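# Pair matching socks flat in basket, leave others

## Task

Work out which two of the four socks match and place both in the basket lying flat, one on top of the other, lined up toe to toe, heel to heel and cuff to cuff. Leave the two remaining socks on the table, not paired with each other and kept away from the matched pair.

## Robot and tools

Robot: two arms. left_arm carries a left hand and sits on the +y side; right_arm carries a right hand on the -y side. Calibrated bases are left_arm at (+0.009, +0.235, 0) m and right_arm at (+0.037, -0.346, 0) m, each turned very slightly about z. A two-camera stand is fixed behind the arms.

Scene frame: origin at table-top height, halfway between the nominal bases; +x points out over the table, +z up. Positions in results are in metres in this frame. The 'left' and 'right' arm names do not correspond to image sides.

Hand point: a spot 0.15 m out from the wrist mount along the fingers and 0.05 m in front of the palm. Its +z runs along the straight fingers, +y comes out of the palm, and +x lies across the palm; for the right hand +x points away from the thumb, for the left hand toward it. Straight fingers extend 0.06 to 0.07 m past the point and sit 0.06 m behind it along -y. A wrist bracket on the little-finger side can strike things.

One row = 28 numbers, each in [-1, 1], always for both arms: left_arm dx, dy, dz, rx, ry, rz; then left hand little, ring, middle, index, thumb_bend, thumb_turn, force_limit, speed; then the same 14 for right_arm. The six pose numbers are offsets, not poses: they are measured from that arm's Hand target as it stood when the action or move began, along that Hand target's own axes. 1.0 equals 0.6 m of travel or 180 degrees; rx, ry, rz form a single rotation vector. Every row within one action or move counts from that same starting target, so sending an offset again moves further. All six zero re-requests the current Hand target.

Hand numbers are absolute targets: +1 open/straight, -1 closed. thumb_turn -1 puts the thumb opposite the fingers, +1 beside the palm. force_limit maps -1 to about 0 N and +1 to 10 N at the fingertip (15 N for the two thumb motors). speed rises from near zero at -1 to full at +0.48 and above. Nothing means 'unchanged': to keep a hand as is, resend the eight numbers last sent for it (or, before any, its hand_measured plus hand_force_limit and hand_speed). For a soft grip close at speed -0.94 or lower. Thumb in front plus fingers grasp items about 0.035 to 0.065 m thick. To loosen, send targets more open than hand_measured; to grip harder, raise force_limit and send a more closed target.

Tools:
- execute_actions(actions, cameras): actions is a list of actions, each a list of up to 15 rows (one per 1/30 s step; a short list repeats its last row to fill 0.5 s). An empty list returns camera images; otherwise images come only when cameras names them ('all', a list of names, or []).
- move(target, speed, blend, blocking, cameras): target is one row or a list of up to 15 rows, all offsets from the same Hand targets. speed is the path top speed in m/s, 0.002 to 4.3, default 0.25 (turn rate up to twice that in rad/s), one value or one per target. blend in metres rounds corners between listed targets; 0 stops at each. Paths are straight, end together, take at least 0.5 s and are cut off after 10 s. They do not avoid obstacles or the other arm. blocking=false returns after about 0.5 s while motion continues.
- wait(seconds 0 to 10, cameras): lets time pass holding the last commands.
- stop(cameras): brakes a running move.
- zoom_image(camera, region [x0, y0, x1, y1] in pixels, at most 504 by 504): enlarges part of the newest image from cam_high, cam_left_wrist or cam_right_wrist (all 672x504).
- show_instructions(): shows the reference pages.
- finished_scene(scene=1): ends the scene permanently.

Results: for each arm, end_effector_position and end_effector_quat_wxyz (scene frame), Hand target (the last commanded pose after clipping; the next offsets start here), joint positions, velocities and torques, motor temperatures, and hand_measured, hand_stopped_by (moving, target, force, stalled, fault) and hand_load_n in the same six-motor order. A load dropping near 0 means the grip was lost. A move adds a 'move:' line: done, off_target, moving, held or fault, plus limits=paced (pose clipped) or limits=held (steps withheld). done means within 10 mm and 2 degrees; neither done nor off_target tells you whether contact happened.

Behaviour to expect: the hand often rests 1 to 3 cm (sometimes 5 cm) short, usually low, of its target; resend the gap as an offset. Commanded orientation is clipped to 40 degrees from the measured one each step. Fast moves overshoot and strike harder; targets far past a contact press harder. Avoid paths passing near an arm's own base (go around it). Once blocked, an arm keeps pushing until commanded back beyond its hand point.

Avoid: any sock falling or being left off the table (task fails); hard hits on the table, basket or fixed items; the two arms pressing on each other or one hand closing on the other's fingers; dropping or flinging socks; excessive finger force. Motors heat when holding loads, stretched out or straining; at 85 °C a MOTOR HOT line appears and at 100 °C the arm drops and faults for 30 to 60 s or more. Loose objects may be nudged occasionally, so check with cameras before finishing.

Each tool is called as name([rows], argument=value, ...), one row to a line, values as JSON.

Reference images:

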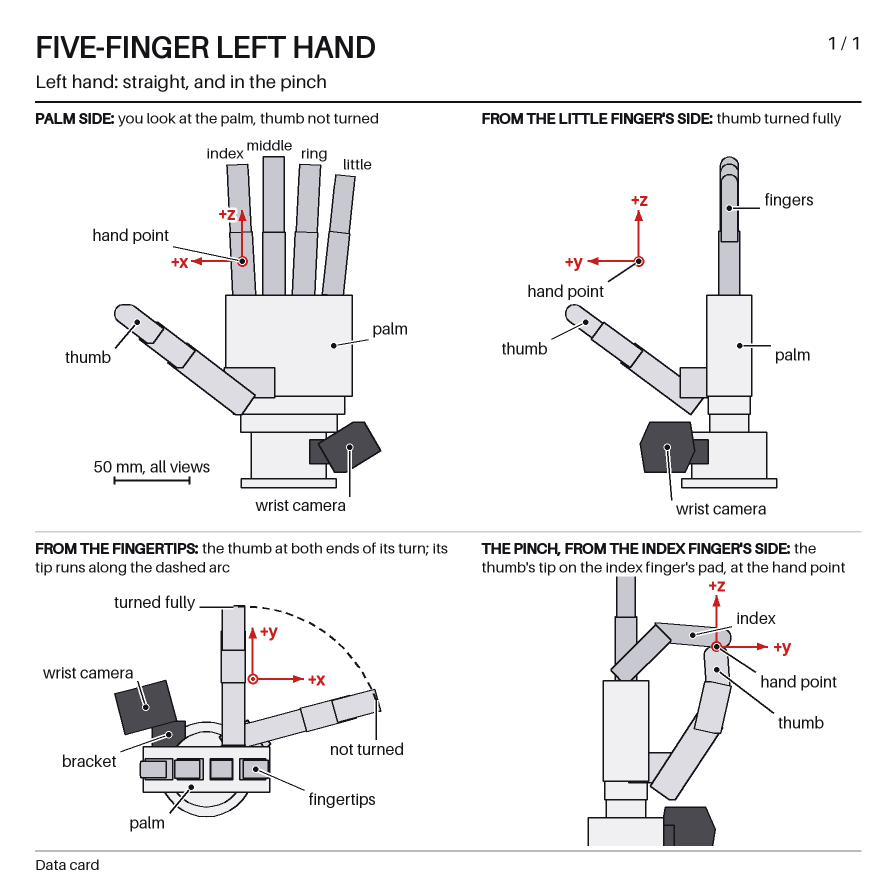

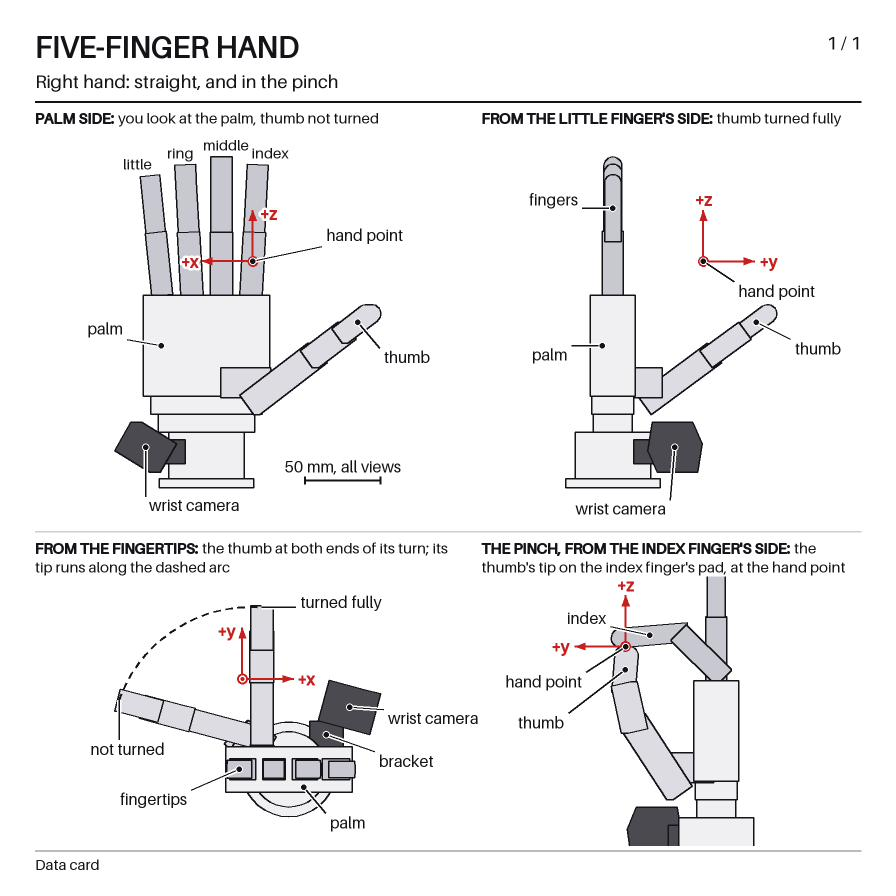

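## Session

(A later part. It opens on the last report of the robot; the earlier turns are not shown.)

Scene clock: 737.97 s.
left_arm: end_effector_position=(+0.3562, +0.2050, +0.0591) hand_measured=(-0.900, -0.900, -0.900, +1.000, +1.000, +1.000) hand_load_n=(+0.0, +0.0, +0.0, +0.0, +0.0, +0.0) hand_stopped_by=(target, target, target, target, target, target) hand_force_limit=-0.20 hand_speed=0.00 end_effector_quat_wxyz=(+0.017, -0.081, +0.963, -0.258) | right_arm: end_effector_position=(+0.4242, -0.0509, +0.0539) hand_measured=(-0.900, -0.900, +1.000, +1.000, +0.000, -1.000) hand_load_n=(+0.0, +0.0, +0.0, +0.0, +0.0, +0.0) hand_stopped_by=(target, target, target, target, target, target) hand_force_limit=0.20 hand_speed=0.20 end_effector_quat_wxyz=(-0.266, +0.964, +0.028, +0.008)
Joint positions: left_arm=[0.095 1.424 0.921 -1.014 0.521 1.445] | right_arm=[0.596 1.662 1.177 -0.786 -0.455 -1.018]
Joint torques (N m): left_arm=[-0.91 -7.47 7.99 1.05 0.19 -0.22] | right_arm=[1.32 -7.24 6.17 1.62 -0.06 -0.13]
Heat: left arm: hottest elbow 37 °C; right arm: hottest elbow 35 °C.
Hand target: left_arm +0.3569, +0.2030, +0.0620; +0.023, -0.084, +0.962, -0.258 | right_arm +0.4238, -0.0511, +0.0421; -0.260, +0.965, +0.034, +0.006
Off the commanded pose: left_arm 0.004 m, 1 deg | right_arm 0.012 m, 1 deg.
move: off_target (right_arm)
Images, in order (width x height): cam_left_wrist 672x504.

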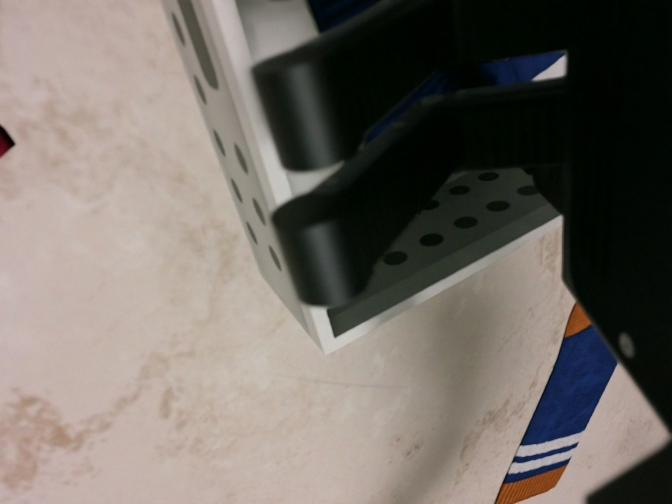

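move([
  [-0.0021,0.0216,0.0515,0,0,0,-0.9,-0.9,-0.9,1,1,1,-0.2,0,0,0,0,0,0,0,-0.9,-0.9,1,1,0,-1,0.2,0.2],
  [0.0047,0.0729,0.0209,0,0,0,-0.9,-0.9,-0.9,1,1,1,-0.2,0,0,0,0,0,0,0,-0.9,-0.9,1,1,0,-1,0.2,0.2],
  [0.0047,0.0479,-0.0224,0,0,0,-0.9,-0.9,-0.9,1,1,1,-0.2,0,0,0,0,0,0,0,-0.9,-0.9,1,1,0,-1,0.2,0.2],
  [-0.0544,0.008,-0.13,0,0,0,-0.9,-0.9,-0.9,1,1,1,-0.2,0,0,0,0,0,0,0,-0.9,-0.9,1,1,0,-1,0.2,0.2],
  [-0.0544,0.008,-0.13,0,0,0,1,1,1,1,1,1,-0.2,0,0,0,0,0,0,0,-0.9,-0.9,1,1,0,-1,0.2,0.2],
], speed=[0.05,0.04,0.08,0.12,0.1], cameras=["cam_left_wrist"])

zoom_image(camera="cam_left_wrist", region=[300, 0, 580, 220])

Scene clock: 743.63 s.
left_arm: end_effector_position=(+0.3605, +0.2441, +0.1113) hand_measured=(+1.000, +1.000, +1.000, +1.000, +1.000, +1.000) hand_load_n=(+0.0, +0.0, +0.0, +0.0, +0.0, +0.0) hand_stopped_by=(target, target, target, target, target, target) hand_force_limit=-0.20 hand_speed=0.00 end_effector_quat_wxyz=(-0.001, -0.092, +0.962, -0.259) | right_arm: end_effector_position=(+0.4242, -0.0509, +0.0539) hand_measured=(-0.900, -0.900, +1.000, +1.000, +0.000, -1.000) hand_load_n=(+0.0, +0.5, +0.0, +0.0, +0.0, +0.0) hand_stopped_by=(target, target, target, target, target, target) hand_force_limit=0.20 hand_speed=0.20 end_effector_quat_wxyz=(-0.266, +0.964, +0.028, +0.008)
Joint positions: left_arm=[0.197 1.421 1.065 -1.252 0.522 1.548] | right_arm=[0.596 1.662 1.177 -0.786 -0.455 -1.018]
Joint torques (N m): left_arm=[-0.03 -6.71 13.63 0.09 0.3 0.12] | right_arm=[0.97 -7.24 6.06 1.46 -0.09 -0.14]
Heat: left arm: hottest elbow 37 °C; right arm: hottest elbow 35 °C.
Hand target: left_arm +0.3815, +0.2511, +0.1271; +0.023, -0.084, +0.962, -0.258 | right_arm +0.4238, -0.0511, +0.0421; -0.260, +0.965, +0.034, +0.006
Off the commanded pose: left_arm 0.027 m, 3 deg | right_arm 0.012 m, 1 deg.
move: off_target (left_arm, right_arm); target 5's new numbers were sent with left_arm's hand 0.027 m and 3 deg from that target
Images, in order (width x height): cam_left_wrist 672x504.

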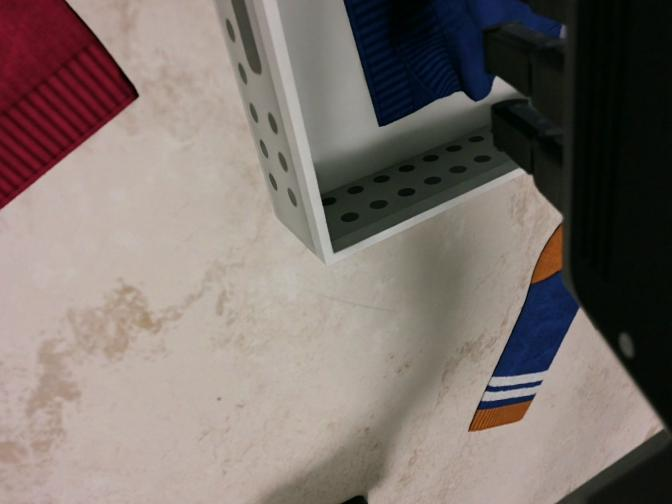

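Scaled by 1.800.

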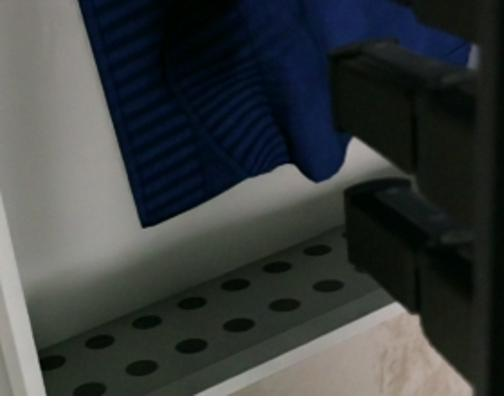

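wait(seconds=0.1, cameras=["cam_high"])

zoom_image(camera="cam_high", region=[280, 220, 480, 370])

Scene clock: 744.30 s.
left_arm: end_effector_position=(+0.3605, +0.2441, +0.1113) hand_measured=(+1.000, +1.000, +1.000, +1.000, +1.000, +1.000) hand_load_n=(+0.0, +0.0, +0.0, +0.0, +0.0, +0.0) hand_stopped_by=(target, target, target, target, target, target) hand_force_limit=-0.20 hand_speed=0.00 end_effector_quat_wxyz=(-0.001, -0.092, +0.962, -0.259) | right_arm: end_effector_position=(+0.4242, -0.0509, +0.0539) hand_measured=(-0.900, -0.900, +1.000, +1.000, +0.000, -1.000) hand_load_n=(+0.0, +0.0, +0.0, +0.0, +0.0, +0.0) hand_stopped_by=(target, target, target, target, target, target) hand_force_limit=0.20 hand_speed=0.20 end_effector_quat_wxyz=(-0.266, +0.964, +0.028, +0.008)
Joint positions: left_arm=[0.197 1.421 1.065 -1.252 0.522 1.548] | right_arm=[0.596 1.662 1.177 -0.786 -0.455 -1.018]
Joint torques (N m): left_arm=[0.32 -6.77 13.7 0.09 0.29 0.15] | right_arm=[0.73 -8.06 6.04 1.61 -0.08 -0.17]
Heat: left arm: hottest elbow 37 °C; right arm: hottest elbow 35 °C.
Hand target: left_arm +0.3815, +0.2511, +0.1271; +0.023, -0.084, +0.962, -0.258 | right_arm +0.4238, -0.0511, +0.0421; -0.260, +0.965, +0.034, +0.006
Off the commanded pose: left_arm 0.027 m, 3 deg | right_arm 0.012 m, 1 deg.
wait: 0.10 s; at rest from the start
Images, in order (width x height): cam_high 672x504.

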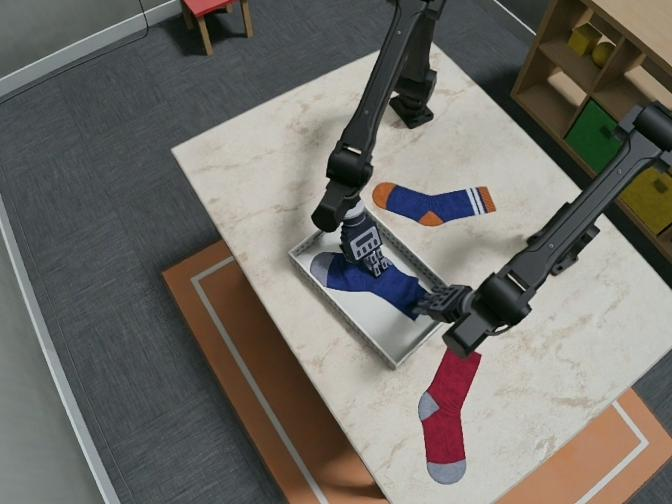

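Scaled by 2.520.

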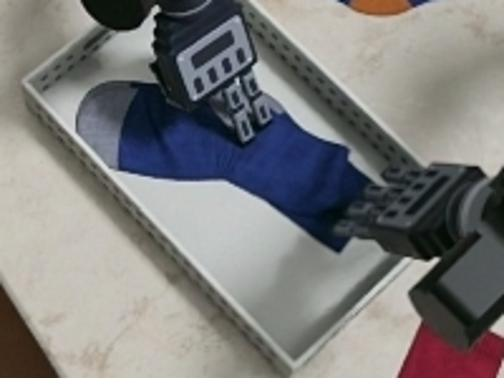

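zoom_image(camera="cam_high", region=[300, 235, 430, 330])

Scaled by 3.877.

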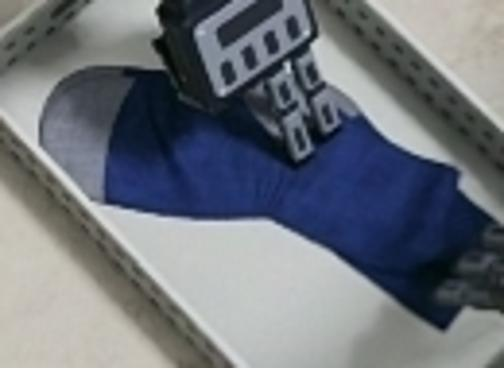

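move([
  [-0.0707,0.1285,-0.0703,0,0,0,1,1,1,1,1,1,-0.2,0,0,0,0,0,0,0,-0.9,-0.9,1,1,0,-1,0.2,0.2],
  [-0.0707,0.1898,0.036,0,0,0,1,1,1,1,1,1,-0.2,0,0,0,0,0,0,0,-0.9,-0.9,1,1,0,-1,0.2,0.2],
  [-0.0603,0.1387,0.0655,0,0,0,1,1,1,1,1,1,-0.2,0,0,0,0,0,0,0,-0.9,-0.9,1,1,0,-1,0.2,0.2],
], speed=[0.15,0.1,0.05], cameras=["cam_high"])

zoom_image(camera="cam_high", region=[280, 220, 480, 370])

Scene clock: 749.00 s.
left_arm: end_effector_position=(+0.4076, +0.3194, +0.0458) hand_measured=(+1.000, +1.000, +1.000, +1.000, +1.000, +1.000) hand_load_n=(+0.0, +0.0, -1.5, +0.0, +0.0, +0.0) hand_stopped_by=(target, target, target, target, target, target) hand_force_limit=-0.20 hand_speed=0.00 end_effector_quat_wxyz=(+0.019, -0.086, +0.963, -0.255) | right_arm: end_effector_position=(+0.4243, -0.0509, +0.0539) hand_measured=(-0.900, -0.900, +1.000, +1.000, +0.000, -1.000) hand_load_n=(+0.0, +0.0, +0.0, +0.0, +0.0, +0.0) hand_stopped_by=(target, target, target, target, target, target) hand_force_limit=0.20 hand_speed=0.20 end_effector_quat_wxyz=(-0.266, +0.964, +0.028, +0.008)
Joint positions: left_arm=[0.346 1.639 1.131 -1.145 0.51 1.721] | right_arm=[0.596 1.662 1.177 -0.786 -0.454 -1.018]
Joint torques (N m): left_arm=[-1.67 -10.81 7.41 0.55 0.63 -0.18] | right_arm=[1.26 -7.65 6.17 1.61 -0.11 -0.13]
Heat: left arm: hottest elbow 37 °C; right arm: hottest elbow 35 °C.
Hand target: left_arm +0.4082, +0.3090, +0.0517; +0.023, -0.084, +0.962, -0.258 | right_arm +0.4238, -0.0512, +0.0421; -0.260, +0.965, +0.034, +0.006
Off the commanded pose: left_arm 0.012 m, 1 deg | right_arm 0.012 m, 1 deg.
move: off_target (left_arm, right_arm)
Images, in order (width x height): cam_high 672x504.

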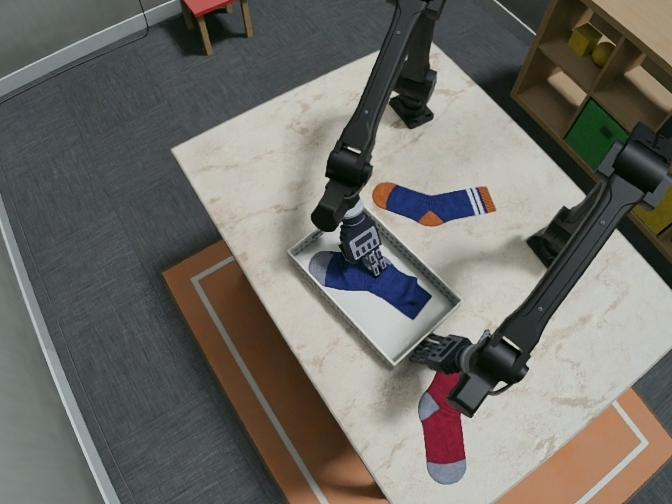

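Scaled by 2.520.

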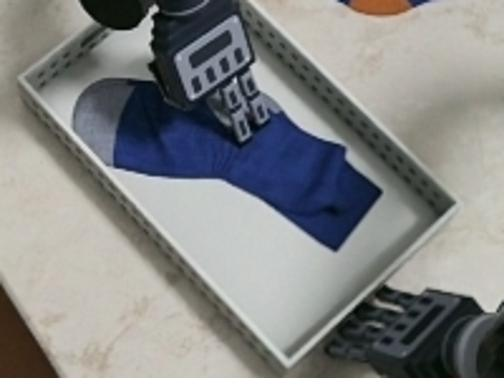

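move(target=[0.0044,-0.0213,0.0123,0,0,0,1,1,1,1,1,1,-0.2,0,0,0,0,0,0,0,-0.9,-0.9,1,1,0,-1,0.2,0.2], speed=0.05, cameras=["cam_high"])

zoom_image(camera="cam_high", region=[280, 220, 480, 370])

Scene clock: 750.13 s.
left_arm: end_effector_position=(+0.4086, +0.3051, +0.0460) hand_measured=(+1.000, +1.000, +1.000, +1.000, +1.000, +1.000) hand_load_n=(+0.0, +0.0, -2.0, +0.0, +0.0, +0.0) hand_stopped_by=(target, target, target, target, target, target) hand_force_limit=-0.20 hand_speed=0.00 end_effector_quat_wxyz=(+0.019, -0.085, +0.964, -0.253) | right_arm: end_effector_position=(+0.4243, -0.0509, +0.0539) hand_measured=(-0.900, -0.900, +1.000, +1.000, +0.000, -1.000) hand_load_n=(+0.0, +0.0, +0.0, +0.0, +0.5, +0.0) hand_stopped_by=(target, target, target, target, target, target) hand_force_limit=0.20 hand_speed=0.20 end_effector_quat_wxyz=(-0.266, +0.964, +0.028, +0.008)
Joint positions: left_arm=[0.313 1.626 1.116 -1.122 0.51 1.684] | right_arm=[0.596 1.662 1.177 -0.786 -0.454 -1.018]
Joint torques (N m): left_arm=[-1.26 -10.4 7.25 0.69 0.7 -0.22] | right_arm=[1.49 -7.3 6.06 1.68 -0.11 -0.13]
Heat: left arm: hottest elbow 37 °C; right arm: hottest elbow 35 °C.
Hand target: left_arm +0.4082, +0.2941, +0.0516; +0.023, -0.084, +0.962, -0.258 | right_arm +0.4238, -0.0511, +0.0421; -0.260, +0.965, +0.034, +0.006
Off the commanded pose: left_arm 0.012 m, 1 deg | right_arm 0.012 m, 1 deg.
move: off_target (left_arm, right_arm)
Images, in order (width x height): cam_high 672x504.

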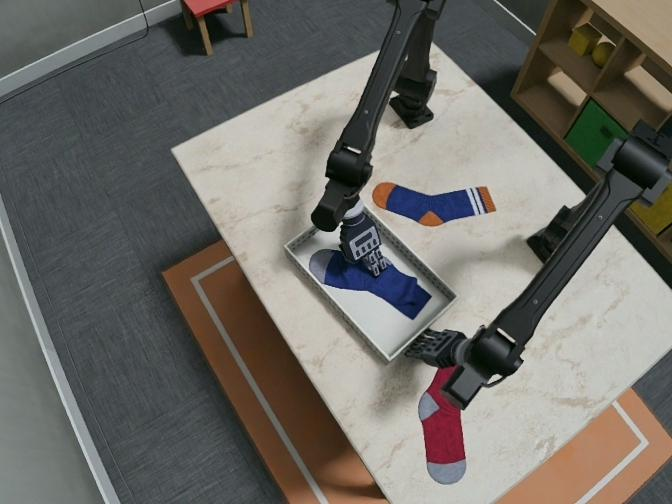

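Scaled by 2.520.

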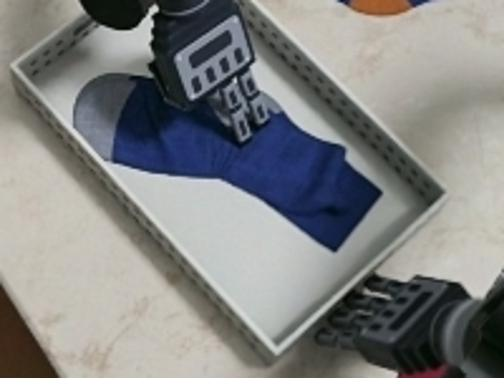

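move([
  [-0.0087,0.0427,-0.0246,0,0,0,1,1,1,1,1,1,-0.2,0,0,0,0,0,0,0,-0.9,-0.9,1,1,0,-1,0.2,0.2],
  [-0.0087,-0.0573,-0.1978,0,0,0,-0.9,-0.9,1,0,0,-1,-0.2,0.01,0,0,0,0,0,0,-0.9,-0.9,1,1,0,-1,0.2,0.2],
  [0.093,-0.2165,-0.0897,0.1667,0,0,-0.9,-0.9,1,0,0,-1,-0.2,0.01,0,0,0,0,0,0,-0.9,-0.9,1,1,0,-1,0.2,0.2],
], speed=[0.1,0.15,0.15], cameras=["cam_left_wrist"])

zoom_image(camera="cam_left_wrist", region=[20, 0, 300, 220])

Scene clock: 756.60 s.
left_arm: end_effector_position=(+0.3679, +0.2034, +0.1599) hand_measured=(-0.900, -0.900, +1.000, +0.000, +0.000, -1.000) hand_load_n=(+0.0, +0.0, +0.0, -0.5, +0.0, +0.0) hand_stopped_by=(target, target, target, target, target, target) hand_force_limit=-0.20 hand_speed=0.01 end_effector_quat_wxyz=(+0.034, -0.090, +0.862, -0.498) | right_arm: end_effector_position=(+0.4243, -0.0509, +0.0539) hand_measured=(-0.900, -0.900, +1.000, +1.000, +0.000, -1.000) hand_load_n=(+0.0, +0.0, +0.0, +0.0, +0.0, +0.0) hand_stopped_by=(target, target, target, target, target, target) hand_force_limit=0.20 hand_speed=0.20 end_effector_quat_wxyz=(-0.266, +0.964, +0.028, +0.008)
Joint positions: left_arm=[0.334 1.444 1.086 -1.421 1.033 1.776] | right_arm=[0.596 1.662 1.177 -0.786 -0.454 -1.018]
Joint torques (N m): left_arm=[-0.91 -8.18 7.98 0.58 0.7 0.14] | right_arm=[0.97 -7.65 6.05 1.61 -0.12 -0.12]
Heat: left arm: hottest elbow 37 °C; right arm: hottest elbow 35 °C.
Hand target: left_arm +0.3680, +0.2001, +0.1632; +0.044, -0.075, +0.863, -0.498 | right_arm +0.4238, -0.0511, +0.0421; -0.260, +0.965, +0.034, +0.006
Off the commanded pose: left_arm 0.005 m, 2 deg | right_arm 0.012 m, 1 deg.
move: off_target (right_arm); target 2's new numbers were sent with left_arm's hand 0.030 m and 4 deg from that target
Images, in order (width x height): cam_left_wrist 672x504.

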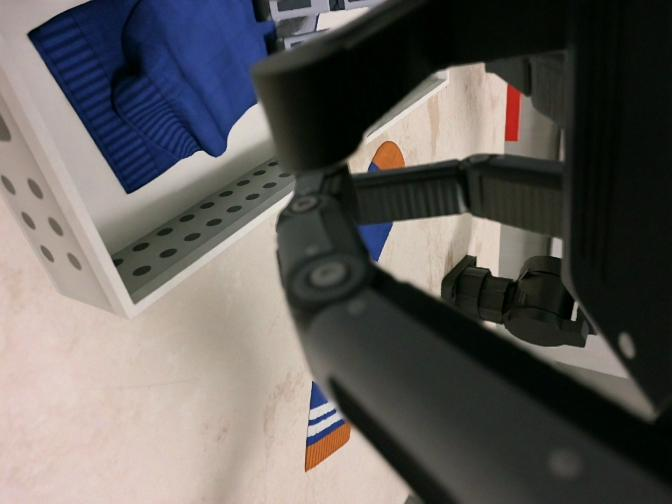

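Scaled by 1.800.

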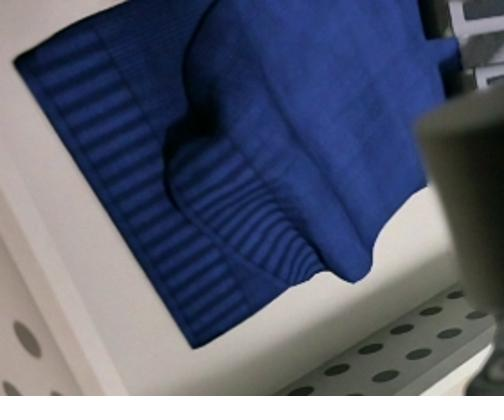

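move(target=[0.0303,0.1218,0.1797,0,0,0,-0.9,-0.9,1,0,0,-1,-0.2,0.01,0,0,0,0,0,0,-0.9,-0.9,1,1,0,-1,0.2,0.2], speed=0.1, cameras=["cam_left_wrist"])

zoom_image(camera="cam_left_wrist", region=[100, 60, 380, 320])

Scene clock: 759.43 s.
left_arm: end_effector_position=(+0.3616, +0.1440, +0.0469) hand_measured=(-0.900, -0.900, +1.000, +0.000, +0.000, -1.000) hand_load_n=(+0.0, +0.5, +0.0, +0.0, +0.0, +0.0) hand_stopped_by=(target, target, target, target, target, target) hand_force_limit=-0.20 hand_speed=0.01 end_effector_quat_wxyz=(+0.048, -0.072, +0.863, -0.497) | right_arm: end_effector_position=(+0.4243, -0.0509, +0.0539) hand_measured=(-0.900, -0.900, +1.000, +1.000, +0.000, -1.000) hand_load_n=(+0.0, +0.0, +0.0, +0.0, +0.0, +0.0) hand_stopped_by=(target, target, target, target, target, target) hand_force_limit=0.20 hand_speed=0.20 end_effector_quat_wxyz=(-0.266, +0.964, +0.028, +0.008)
Joint positions: left_arm=[0.181 1.496 0.807 -0.818 1.045 1.509] | right_arm=[0.596 1.662 1.177 -0.786 -0.454 -1.018]
Joint torques (N m): left_arm=[-0.85 -6.77 6.94 1.01 0.62 -0.17] | right_arm=[1.55 -7.53 6.12 1.51 -0.12 -0.17]
Heat: left arm: hottest elbow 37 °C; right arm: hottest elbow 34 °C.
Hand target: left_arm +0.3599, +0.1410, +0.0458; +0.044, -0.075, +0.863, -0.498 | right_arm +0.4238, -0.0511, +0.0421; -0.260, +0.965, +0.034, +0.006
Off the commanded pose: left_arm 0.003 m, 1 deg | right_arm 0.012 m, 1 deg.
move: off_target (right_arm)
Images, in order (width x height): cam_left_wrist 672x504.

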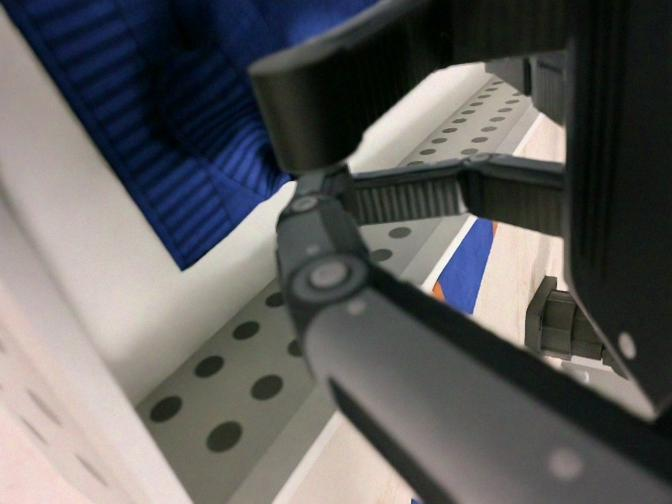

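Scaled by 1.800.

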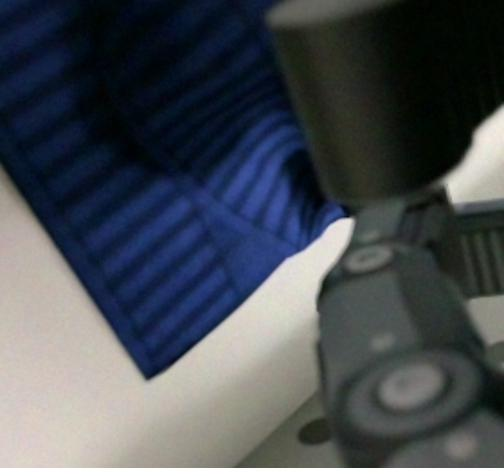

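move(target=[0,0.0274,0.0158,0,0,0,-0.9,-0.9,1,0,0,-1,-0.2,0.01,0,0,0,0,0,0,-0.9,-0.9,1,1,0,-1,0.2,0.2], speed=0.06, cameras=["cam_left_wrist"])

zoom_image(camera="cam_left_wrist", region=[160, 80, 380, 300])

Scene clock: 760.50 s.
left_arm: end_effector_position=(+0.3622, +0.1441, +0.0287) hand_measured=(-0.900, -0.900, +1.000, +0.000, +0.000, -1.000) hand_load_n=(+0.0, +0.0, +0.0, +0.0, +0.0, +0.0) hand_stopped_by=(target, target, target, target, target, target) hand_force_limit=-0.20 hand_speed=0.01 end_effector_quat_wxyz=(+0.049, -0.071, +0.863, -0.497) | right_arm: end_effector_position=(+0.4243, -0.0509, +0.0539) hand_measured=(-0.900, -0.900, +1.000, +1.000, +0.000, -1.000) hand_load_n=(+0.0, +0.0, +0.0, -0.5, +0.0, +0.0) hand_stopped_by=(target, target, target, target, target, target) hand_force_limit=0.20 hand_speed=0.20 end_effector_quat_wxyz=(-0.266, +0.964, +0.028, +0.008)
Joint positions: left_arm=[0.181 1.533 0.788 -0.758 1.045 1.509] | right_arm=[0.596 1.662 1.177 -0.786 -0.454 -1.018]
Joint torques (N m): left_arm=[-0.5 -6.59 6.6 1.11 0.6 -0.15] | right_arm=[1.32 -7.24 6.06 1.48 -0.1 -0.12]
Heat: left arm: hottest elbow 37 °C; right arm: hottest elbow 34 °C.
Hand target: left_arm +0.3599, +0.1410, +0.0268; +0.044, -0.075, +0.863, -0.498 | right_arm +0.4238, -0.0511, +0.0421; -0.260, +0.965, +0.034, +0.006
Off the commanded pose: left_arm 0.004 m, 1 deg | right_arm 0.012 m, 1 deg.
move: off_target (right_arm)
Images, in order (width x height): cam_left_wrist 672x504.

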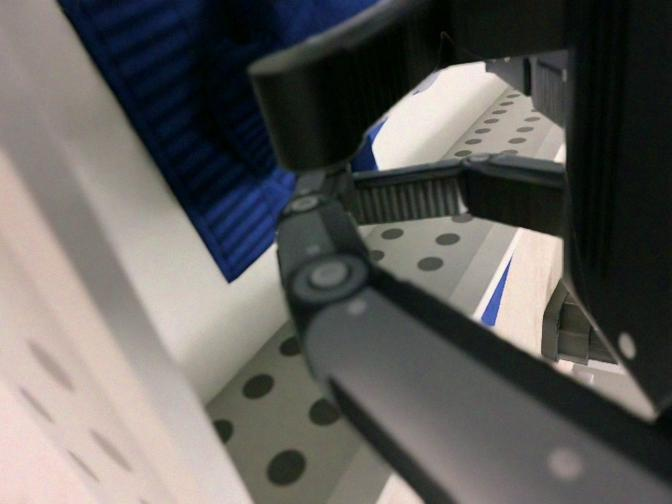

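Scaled by 2.291.

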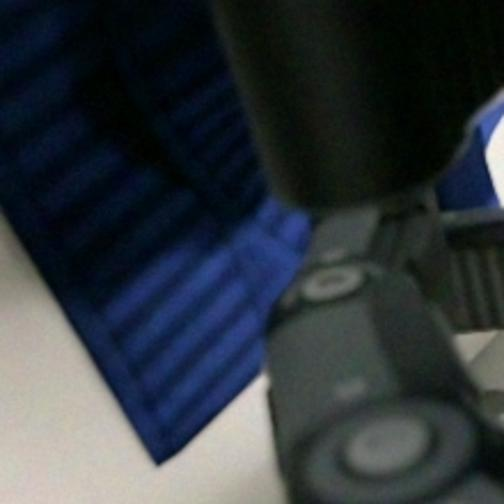

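move([
  [0,0.0214,0.0123,0,0,0,-0.9,-0.9,1,0,0,-1,-0.2,0.01,0,0,0,0,0,0,-0.9,-0.9,1,1,0,-1,0.2,0.2],
  [0,0.026,0.015,0,0,0,-0.9,-0.9,1,-0.6,0,-1,0.2,-0.5,0,0,0,0,0,0,-0.9,-0.9,1,1,0,-1,0.2,0.2],
], speed=[0.04,0.02], cameras=["cam_left_wrist"])

zoom_image(camera="cam_left_wrist", region=[160, 80, 380, 300])

Scene clock: 762.53 s.
left_arm: end_effector_position=(+0.3660, +0.1423, +0.0170) hand_measured=(-0.900, -0.900, +1.000, -0.266, +0.000, -1.000) hand_load_n=(+0.0, +0.0, +0.0, +3.5, +1.0, -5.5) hand_stopped_by=(target, target, target, force, target, target) hand_force_limit=0.20 hand_speed=-0.50 end_effector_quat_wxyz=(+0.052, -0.073, +0.861, -0.501) | right_arm: end_effector_position=(+0.4243, -0.0509, +0.0539) hand_measured=(-0.900, -0.900, +1.000, +1.000, +0.000, -1.000) hand_load_n=(+0.0, +0.0, +0.5, +0.0, +0.0, +0.0) hand_stopped_by=(target, target, target, target, target, target) hand_force_limit=0.20 hand_speed=0.20 end_effector_quat_wxyz=(-0.266, +0.964, +0.028, +0.008)
Joint positions: left_arm=[0.179 1.565 0.778 -0.7 1.054 1.493] | right_arm=[0.596 1.662 1.177 -0.786 -0.454 -1.018]
Joint torques (N m): left_arm=[-0.32 -6.01 5.72 1.03 0.28 0.01] | right_arm=[0.97 -7.12 6.11 1.54 -0.11 -0.12]
Heat: left arm: hottest elbow 37 °C; right arm: hottest elbow 34 °C.
Hand target: left_arm +0.3599, +0.1409, +0.0088; +0.044, -0.075, +0.863, -0.498 | right_arm +0.4238, -0.0511, +0.0421; -0.260, +0.965, +0.034, +0.006
Off the commanded pose: left_arm 0.010 m, 1 deg | right_arm 0.012 m, 1 deg.
move: off_target (right_arm); target 2's new numbers were sent with left_arm's hand 0.015 m and 1 deg from that target
Images, in order (width x height): cam_left_wrist 672x504.

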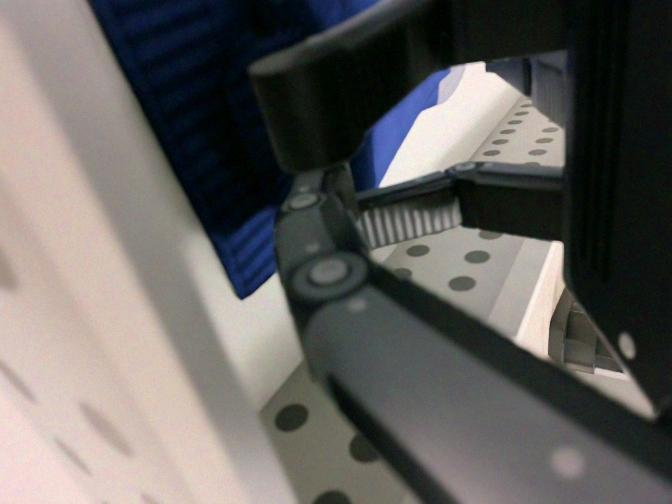

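Scaled by 2.291.

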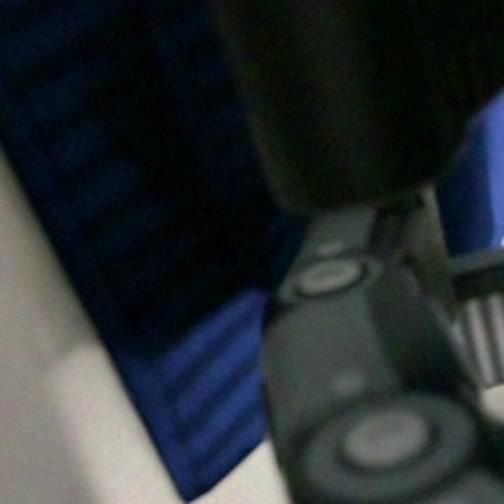

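move(target=[0,-0.0577,-0.0333,0,0,0,-0.9,-0.9,1,-0.6,0,-1,0.2,-0.5,0,0,0,0,0,0,-0.9,-0.9,1,1,0,-1,0.2,0.2], speed=0.06, cameras=["cam_left_wrist","cam_high"])

zoom_image(camera="cam_left_wrist", region=[60, 0, 380, 300])

Scene clock: 763.70 s.
left_arm: end_effector_position=(+0.3483, +0.1409, +0.0381) hand_measured=(-0.900, -0.900, +1.000, -0.266, +0.000, -1.000) hand_load_n=(+0.0, +0.0, +0.0, +3.5, +1.5, -5.5) hand_stopped_by=(target, target, target, force, target, target) hand_force_limit=0.20 hand_speed=-0.50 end_effector_quat_wxyz=(+0.032, -0.084, +0.862, -0.499) | right_arm: end_effector_position=(+0.4243, -0.0509, +0.0539) hand_measured=(-0.900, -0.900, +1.000, +1.000, +0.000, -1.000) hand_load_n=(+0.0, +0.0, +0.0, +0.0, +0.0, +0.0) hand_stopped_by=(target, target, target, target, target, target) hand_force_limit=0.20 hand_speed=0.20 end_effector_quat_wxyz=(-0.266, +0.964, +0.028, +0.008)
Joint positions: left_arm=[0.179 1.501 0.778 -0.81 1.047 1.493] | right_arm=[0.596 1.662 1.177 -0.786 -0.454 -1.018]
Joint torques (N m): left_arm=[-0.26 -7.82 9.5 0.34 0.52 -0.04] | right_arm=[1.08 -7.53 6 1.58 -0.13 -0.11]
Heat: left arm: hottest elbow 37 °C; right arm: hottest elbow 34 °C.
Hand target: left_arm +0.3599, +0.1410, +0.0488; +0.044, -0.075, +0.863, -0.498 | right_arm +0.4238, -0.0511, +0.0421; -0.260, +0.965, +0.034, +0.006
Off the commanded pose: left_arm 0.016 m, 2 deg | right_arm 0.012 m, 1 deg.
move: off_target (left_arm, right_arm)
Images, in order (width x height): cam_high 672x504, cam_left_wrist 672x504.

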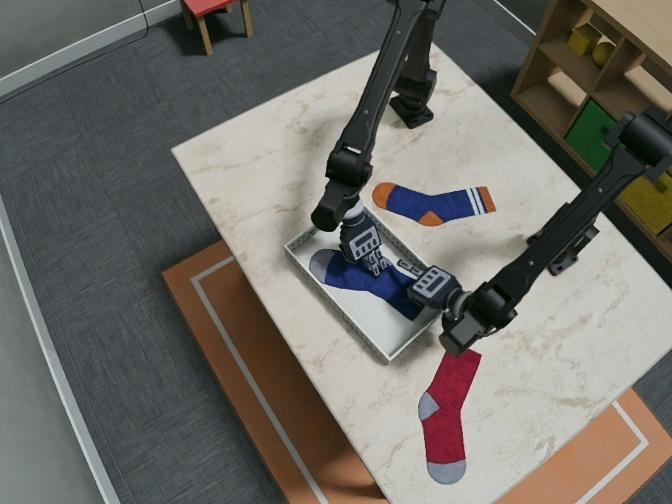

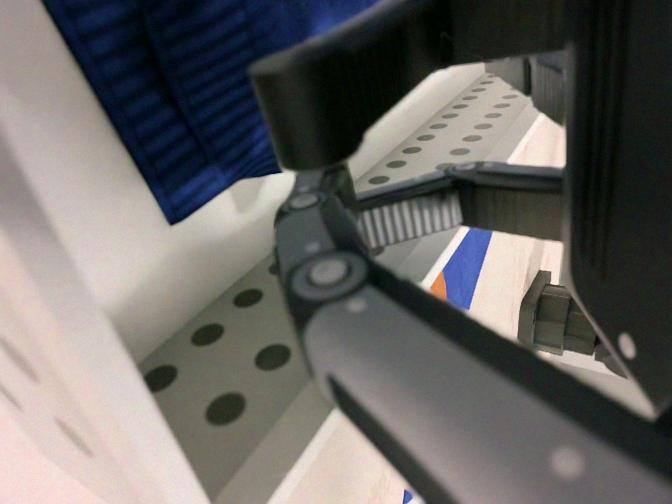

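Scaled by 1.575.

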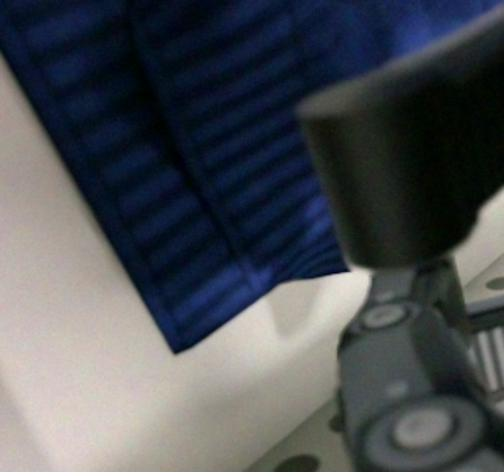

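move(target=[-0.0568,-0.1052,-0.0218,0,0,0,-0.9,-0.9,1,-0.6,0,-1,0.2,-0.5,0,0,0,0,0,0,-0.9,-0.9,1,1,0,-1,0.2,0.2], speed=0.06, cameras=["cam_left_wrist","cam_high"])

zoom_image(camera="cam_left_wrist", region=[0, 0, 380, 300])

zoom_image(camera="cam_high", region=[300, 235, 460, 345])

Scene clock: 766.33 s.
left_arm: end_effector_position=(+0.3758, +0.1286, +0.0877) hand_measured=(-0.900, -0.900, +1.000, -0.266, +0.000, -1.000) hand_load_n=(+0.0, +0.0, +0.0, +3.5, +1.5, -5.0) hand_stopped_by=(target, target, target, force, target, target) hand_force_limit=0.20 hand_speed=-0.50 end_effector_quat_wxyz=(+0.023, -0.088, +0.862, -0.498) | right_arm: end_effector_position=(+0.4243, -0.0509, +0.0539) hand_measured=(-0.900, -0.900, +1.000, +1.000, +0.000, -1.000) hand_load_n=(+0.0, +0.0, +0.0, +0.0, +0.0, +0.0) hand_stopped_by=(target, target, target, target, target, target) hand_force_limit=0.20 hand_speed=0.20 end_effector_quat_wxyz=(-0.266, +0.964, +0.028, +0.008)
Joint positions: left_arm=[0.136 1.473 0.907 -0.917 1.043 1.414] | right_arm=[0.596 1.662 1.177 -0.786 -0.454 -1.018]
Joint torques (N m): left_arm=[-1.55 -8.47 12.9 0.36 0.57 -0.16] | right_arm=[1.03 -7.53 6.15 1.66 -0.11 -0.12]
Heat: left arm: hottest elbow 37 °C; right arm: hottest elbow 34 °C.
Hand target: left_arm +0.3969, +0.1269, +0.1101; +0.044, -0.075, +0.863, -0.498 | right_arm +0.4238, -0.0511, +0.0421; -0.260, +0.965, +0.034, +0.006
Off the commanded pose: left_arm 0.031 m, 3 deg | right_arm 0.012 m, 1 deg.
move: off_target (left_arm, right_arm)
Images, in order (width x height): cam_high 672x504, cam_left_wrist 672x504.

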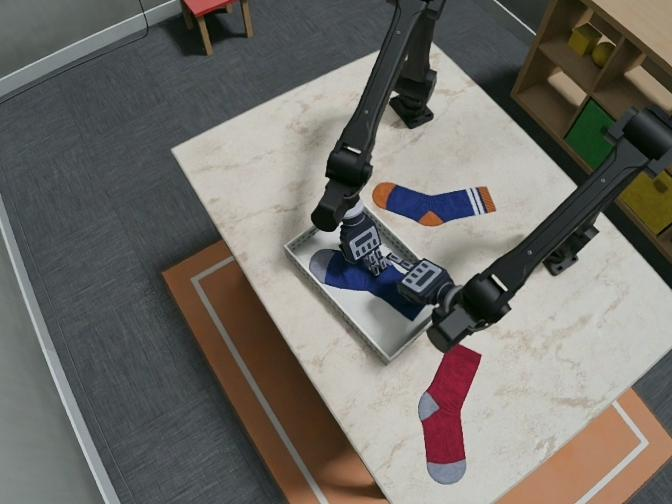

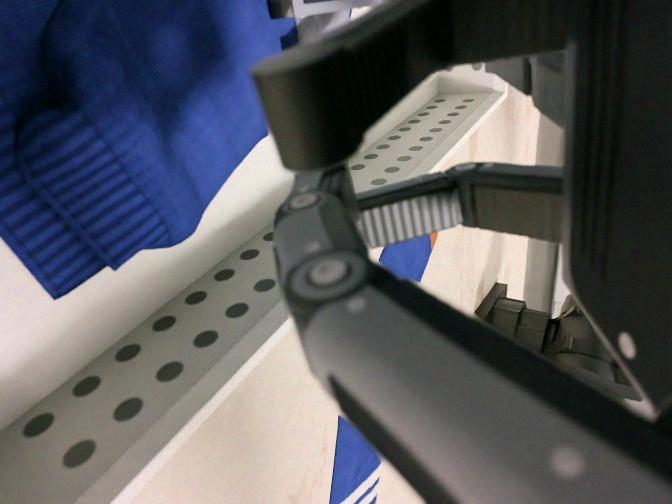

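Scaled by 1.326.

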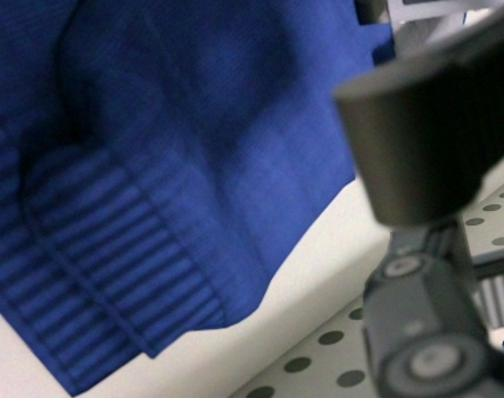

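Scaled by 3.150.

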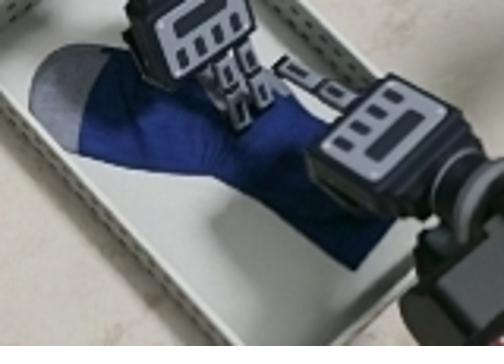

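move(target=[-0.005,0.02,-0.15,0,0,0,-0.9,-0.9,1,0.3,0,-1,0.2,-0.5,0,0,0,0,0,0,-0.9,-0.9,1,1,0,-1,0.2,0.2], speed=0.12, cameras=["cam_left_wrist"])

zoom_image(camera="cam_left_wrist", region=[0, 0, 300, 240])

Scene clock: 768.17 s.
left_arm: end_effector_position=(+0.3646, +0.2027, +0.1306) hand_measured=(-0.900, -0.900, +1.000, +0.300, +0.000, -1.000) hand_load_n=(+0.0, +0.5, +0.0, +0.0, +0.0, +0.0) hand_stopped_by=(target, target, target, target, target, target) hand_force_limit=0.20 hand_speed=-0.50 end_effector_quat_wxyz=(+0.021, -0.092, +0.860, -0.502) | right_arm: end_effector_position=(+0.4243, -0.0509, +0.0539) hand_measured=(-0.900, -0.900, +1.000, +1.000, +0.000, -1.000) hand_load_n=(+0.0, +0.0, +0.0, +0.0, +0.0, +0.0) hand_stopped_by=(target, target, target, target, target, target) hand_force_limit=0.20 hand_speed=0.20 end_effector_quat_wxyz=(-0.266, +0.964, +0.028, +0.008)
Joint positions: left_arm=[0.334 1.491 1.045 -1.378 1.033 1.797] | right_arm=[0.596 1.662 1.177 -0.786 -0.454 -1.018]
Joint torques (N m): left_arm=[-0.38 -7.36 13.04 -0.18 0.56 0.15] | right_arm=[1.26 -7.59 6.01 1.7 -0.11 -0.16]
Heat: left arm: hottest elbow 37 °C; right arm: hottest elbow 34 °C.
Hand target: left_arm +0.3853, +0.2102, +0.1447; +0.044, -0.075, +0.863, -0.498 | right_arm +0.4238, -0.0511, +0.0421; -0.260, +0.965, +0.034, +0.006
Off the commanded pose: left_arm 0.026 m, 3 deg | right_arm 0.012 m, 1 deg.
move: off_target (left_arm, right_arm)
Images, in order (width x height): cam_left_wrist 672x504.

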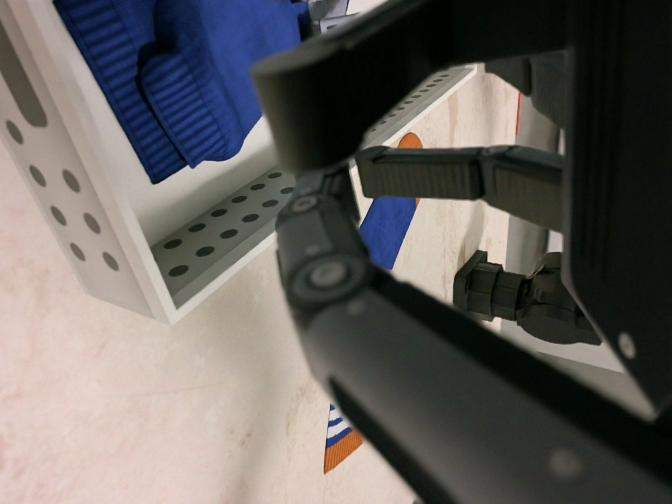

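Scaled by 1.680.

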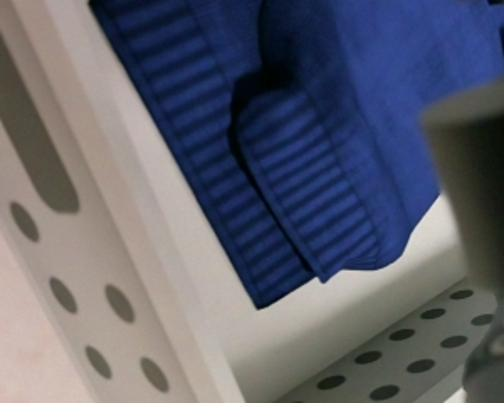

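move(target=[-0.0018,0.068,0.168,0,0,0,-0.9,-0.9,0.3,0.3,0.2,-1,0.2,0,0,0,0,0,0,0,-0.9,-0.9,1,1,0,-1,0.2,0.2], speed=0.1, cameras=["cam_left_wrist"])

zoom_image(camera="cam_left_wrist", region=[0, 0, 380, 300])

Scene clock: 772.07 s.
left_arm: end_effector_position=(+0.4000, +0.1471, +0.0604) hand_measured=(-0.900, -0.900, +0.300, +0.300, +0.200, -1.000) hand_load_n=(+0.0, +0.0, +0.0, +0.0, +0.0, +0.0) hand_stopped_by=(target, target, target, target, target, target) hand_force_limit=0.20 hand_speed=0.00 end_effector_quat_wxyz=(+0.048, -0.071, +0.863, -0.498) | right_arm: end_effector_position=(+0.4243, -0.0509, +0.0539) hand_measured=(-0.900, -0.900, +1.000, +1.000, +0.000, -1.000) hand_load_n=(+0.0, +0.0, +0.0, +0.0, +0.0, +0.0) hand_stopped_by=(target, target, target, target, target, target) hand_force_limit=0.20 hand_speed=0.20 end_effector_quat_wxyz=(-0.266, +0.964, +0.028, +0.008)
Joint positions: left_arm=[0.175 1.561 0.928 -0.865 1.045 1.501] | right_arm=[0.596 1.662 1.177 -0.786 -0.454 -1.018]
Joint torques (N m): left_arm=[-0.91 -7.88 7.39 0.99 0.59 -0.18] | right_arm=[0.79 -7.65 6 1.52 -0.08 -0.11]
Heat: left arm: hottest elbow 37 °C; right arm: hottest elbow 34 °C.
Hand target: left_arm +0.3981, +0.1445, +0.0590; +0.044, -0.075, +0.863, -0.498 | right_arm +0.4238, -0.0511, +0.0421; -0.260, +0.965, +0.034, +0.006
Off the commanded pose: left_arm 0.003 m, 1 deg | right_arm 0.012 m, 1 deg.
move: off_target (right_arm)
Images, in order (width x height): cam_left_wrist 672x504.

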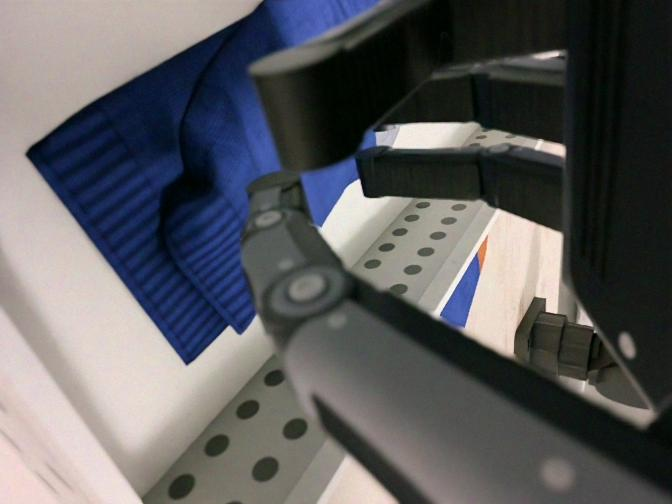

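Scaled by 1.326.

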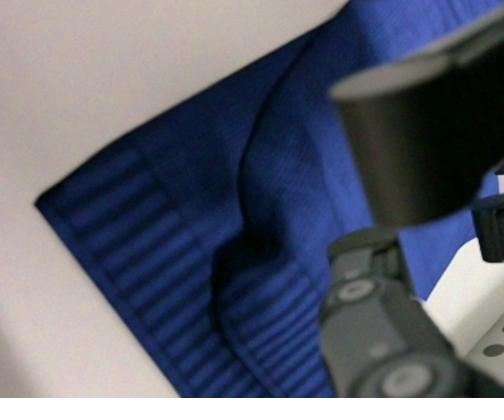

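move([
  [-0.0035,0.0427,0.0322,0,0,0,-0.9,-0.9,0.3,0.3,0.2,-1,0.2,0,0,0,0,0,0,0,-0.9,-0.9,1,1,0,-1,0.2,0.2],
  [-0.0035,0.0687,0.0496,0,0,0,-0.9,-0.9,0.3,0.3,0.2,-1,0.2,0,0,0,0,0,0,0,-0.9,-0.9,1,1,0,-1,0.2,0.2],
], speed=[0.08,0.04], cameras=["cam_left_wrist"])

zoom_image(camera="cam_left_wrist", region=[0, 0, 380, 300])

Scene clock: 774.60 s.
left_arm: end_effector_position=(+0.4093, +0.1430, +0.0258) hand_measured=(-0.900, -0.900, +0.300, +0.300, +0.200, -1.000) hand_load_n=(+0.0, +0.0, +0.5, +0.0, +0.0, +0.0) hand_stopped_by=(target, target, target, target, target, target) hand_force_limit=0.20 hand_speed=0.00 end_effector_quat_wxyz=(+0.059, -0.070, +0.859, -0.504) | right_arm: end_effector_position=(+0.4243, -0.0509, +0.0539) hand_measured=(-0.900, -0.900, +1.000, +1.000, +0.000, -1.000) hand_load_n=(+0.0, +0.0, +0.0, +0.0, +0.0, +0.0) hand_stopped_by=(target, target, target, target, target, target) hand_force_limit=0.20 hand_speed=0.20 end_effector_quat_wxyz=(-0.266, +0.964, +0.028, +0.008)
Joint positions: left_arm=[0.169 1.631 0.891 -0.707 1.061 1.466] | right_arm=[0.596 1.662 1.177 -0.786 -0.454 -1.018]
Joint torques (N m): left_arm=[-0.97 -6.77 5.57 1.4 -0.04 -0.04] | right_arm=[1.26 -6.95 6.08 1.55 -0.11 -0.11]
Heat: left arm: hottest elbow 37 °C; right arm: hottest elbow 34 °C.
Hand target: left_arm +0.4011, +0.1398, +0.0085; +0.044, -0.075, +0.863, -0.498 | right_arm +0.4238, -0.0511, +0.0421; -0.260, +0.965, +0.034, +0.006
Off the commanded pose: left_arm 0.019 m, 2 deg | right_arm 0.012 m, 1 deg.
move: off_target (left_arm, right_arm)
Images, in order (width x height): cam_left_wrist 672x504.

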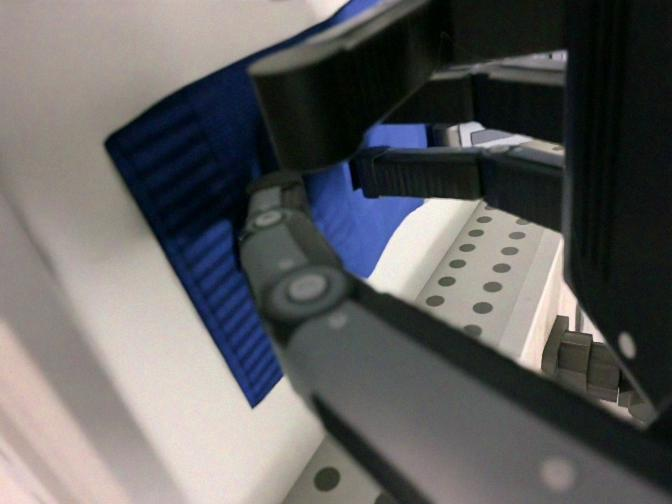

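Scaled by 1.326.

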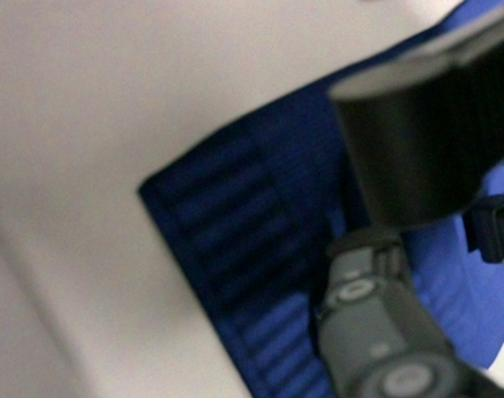

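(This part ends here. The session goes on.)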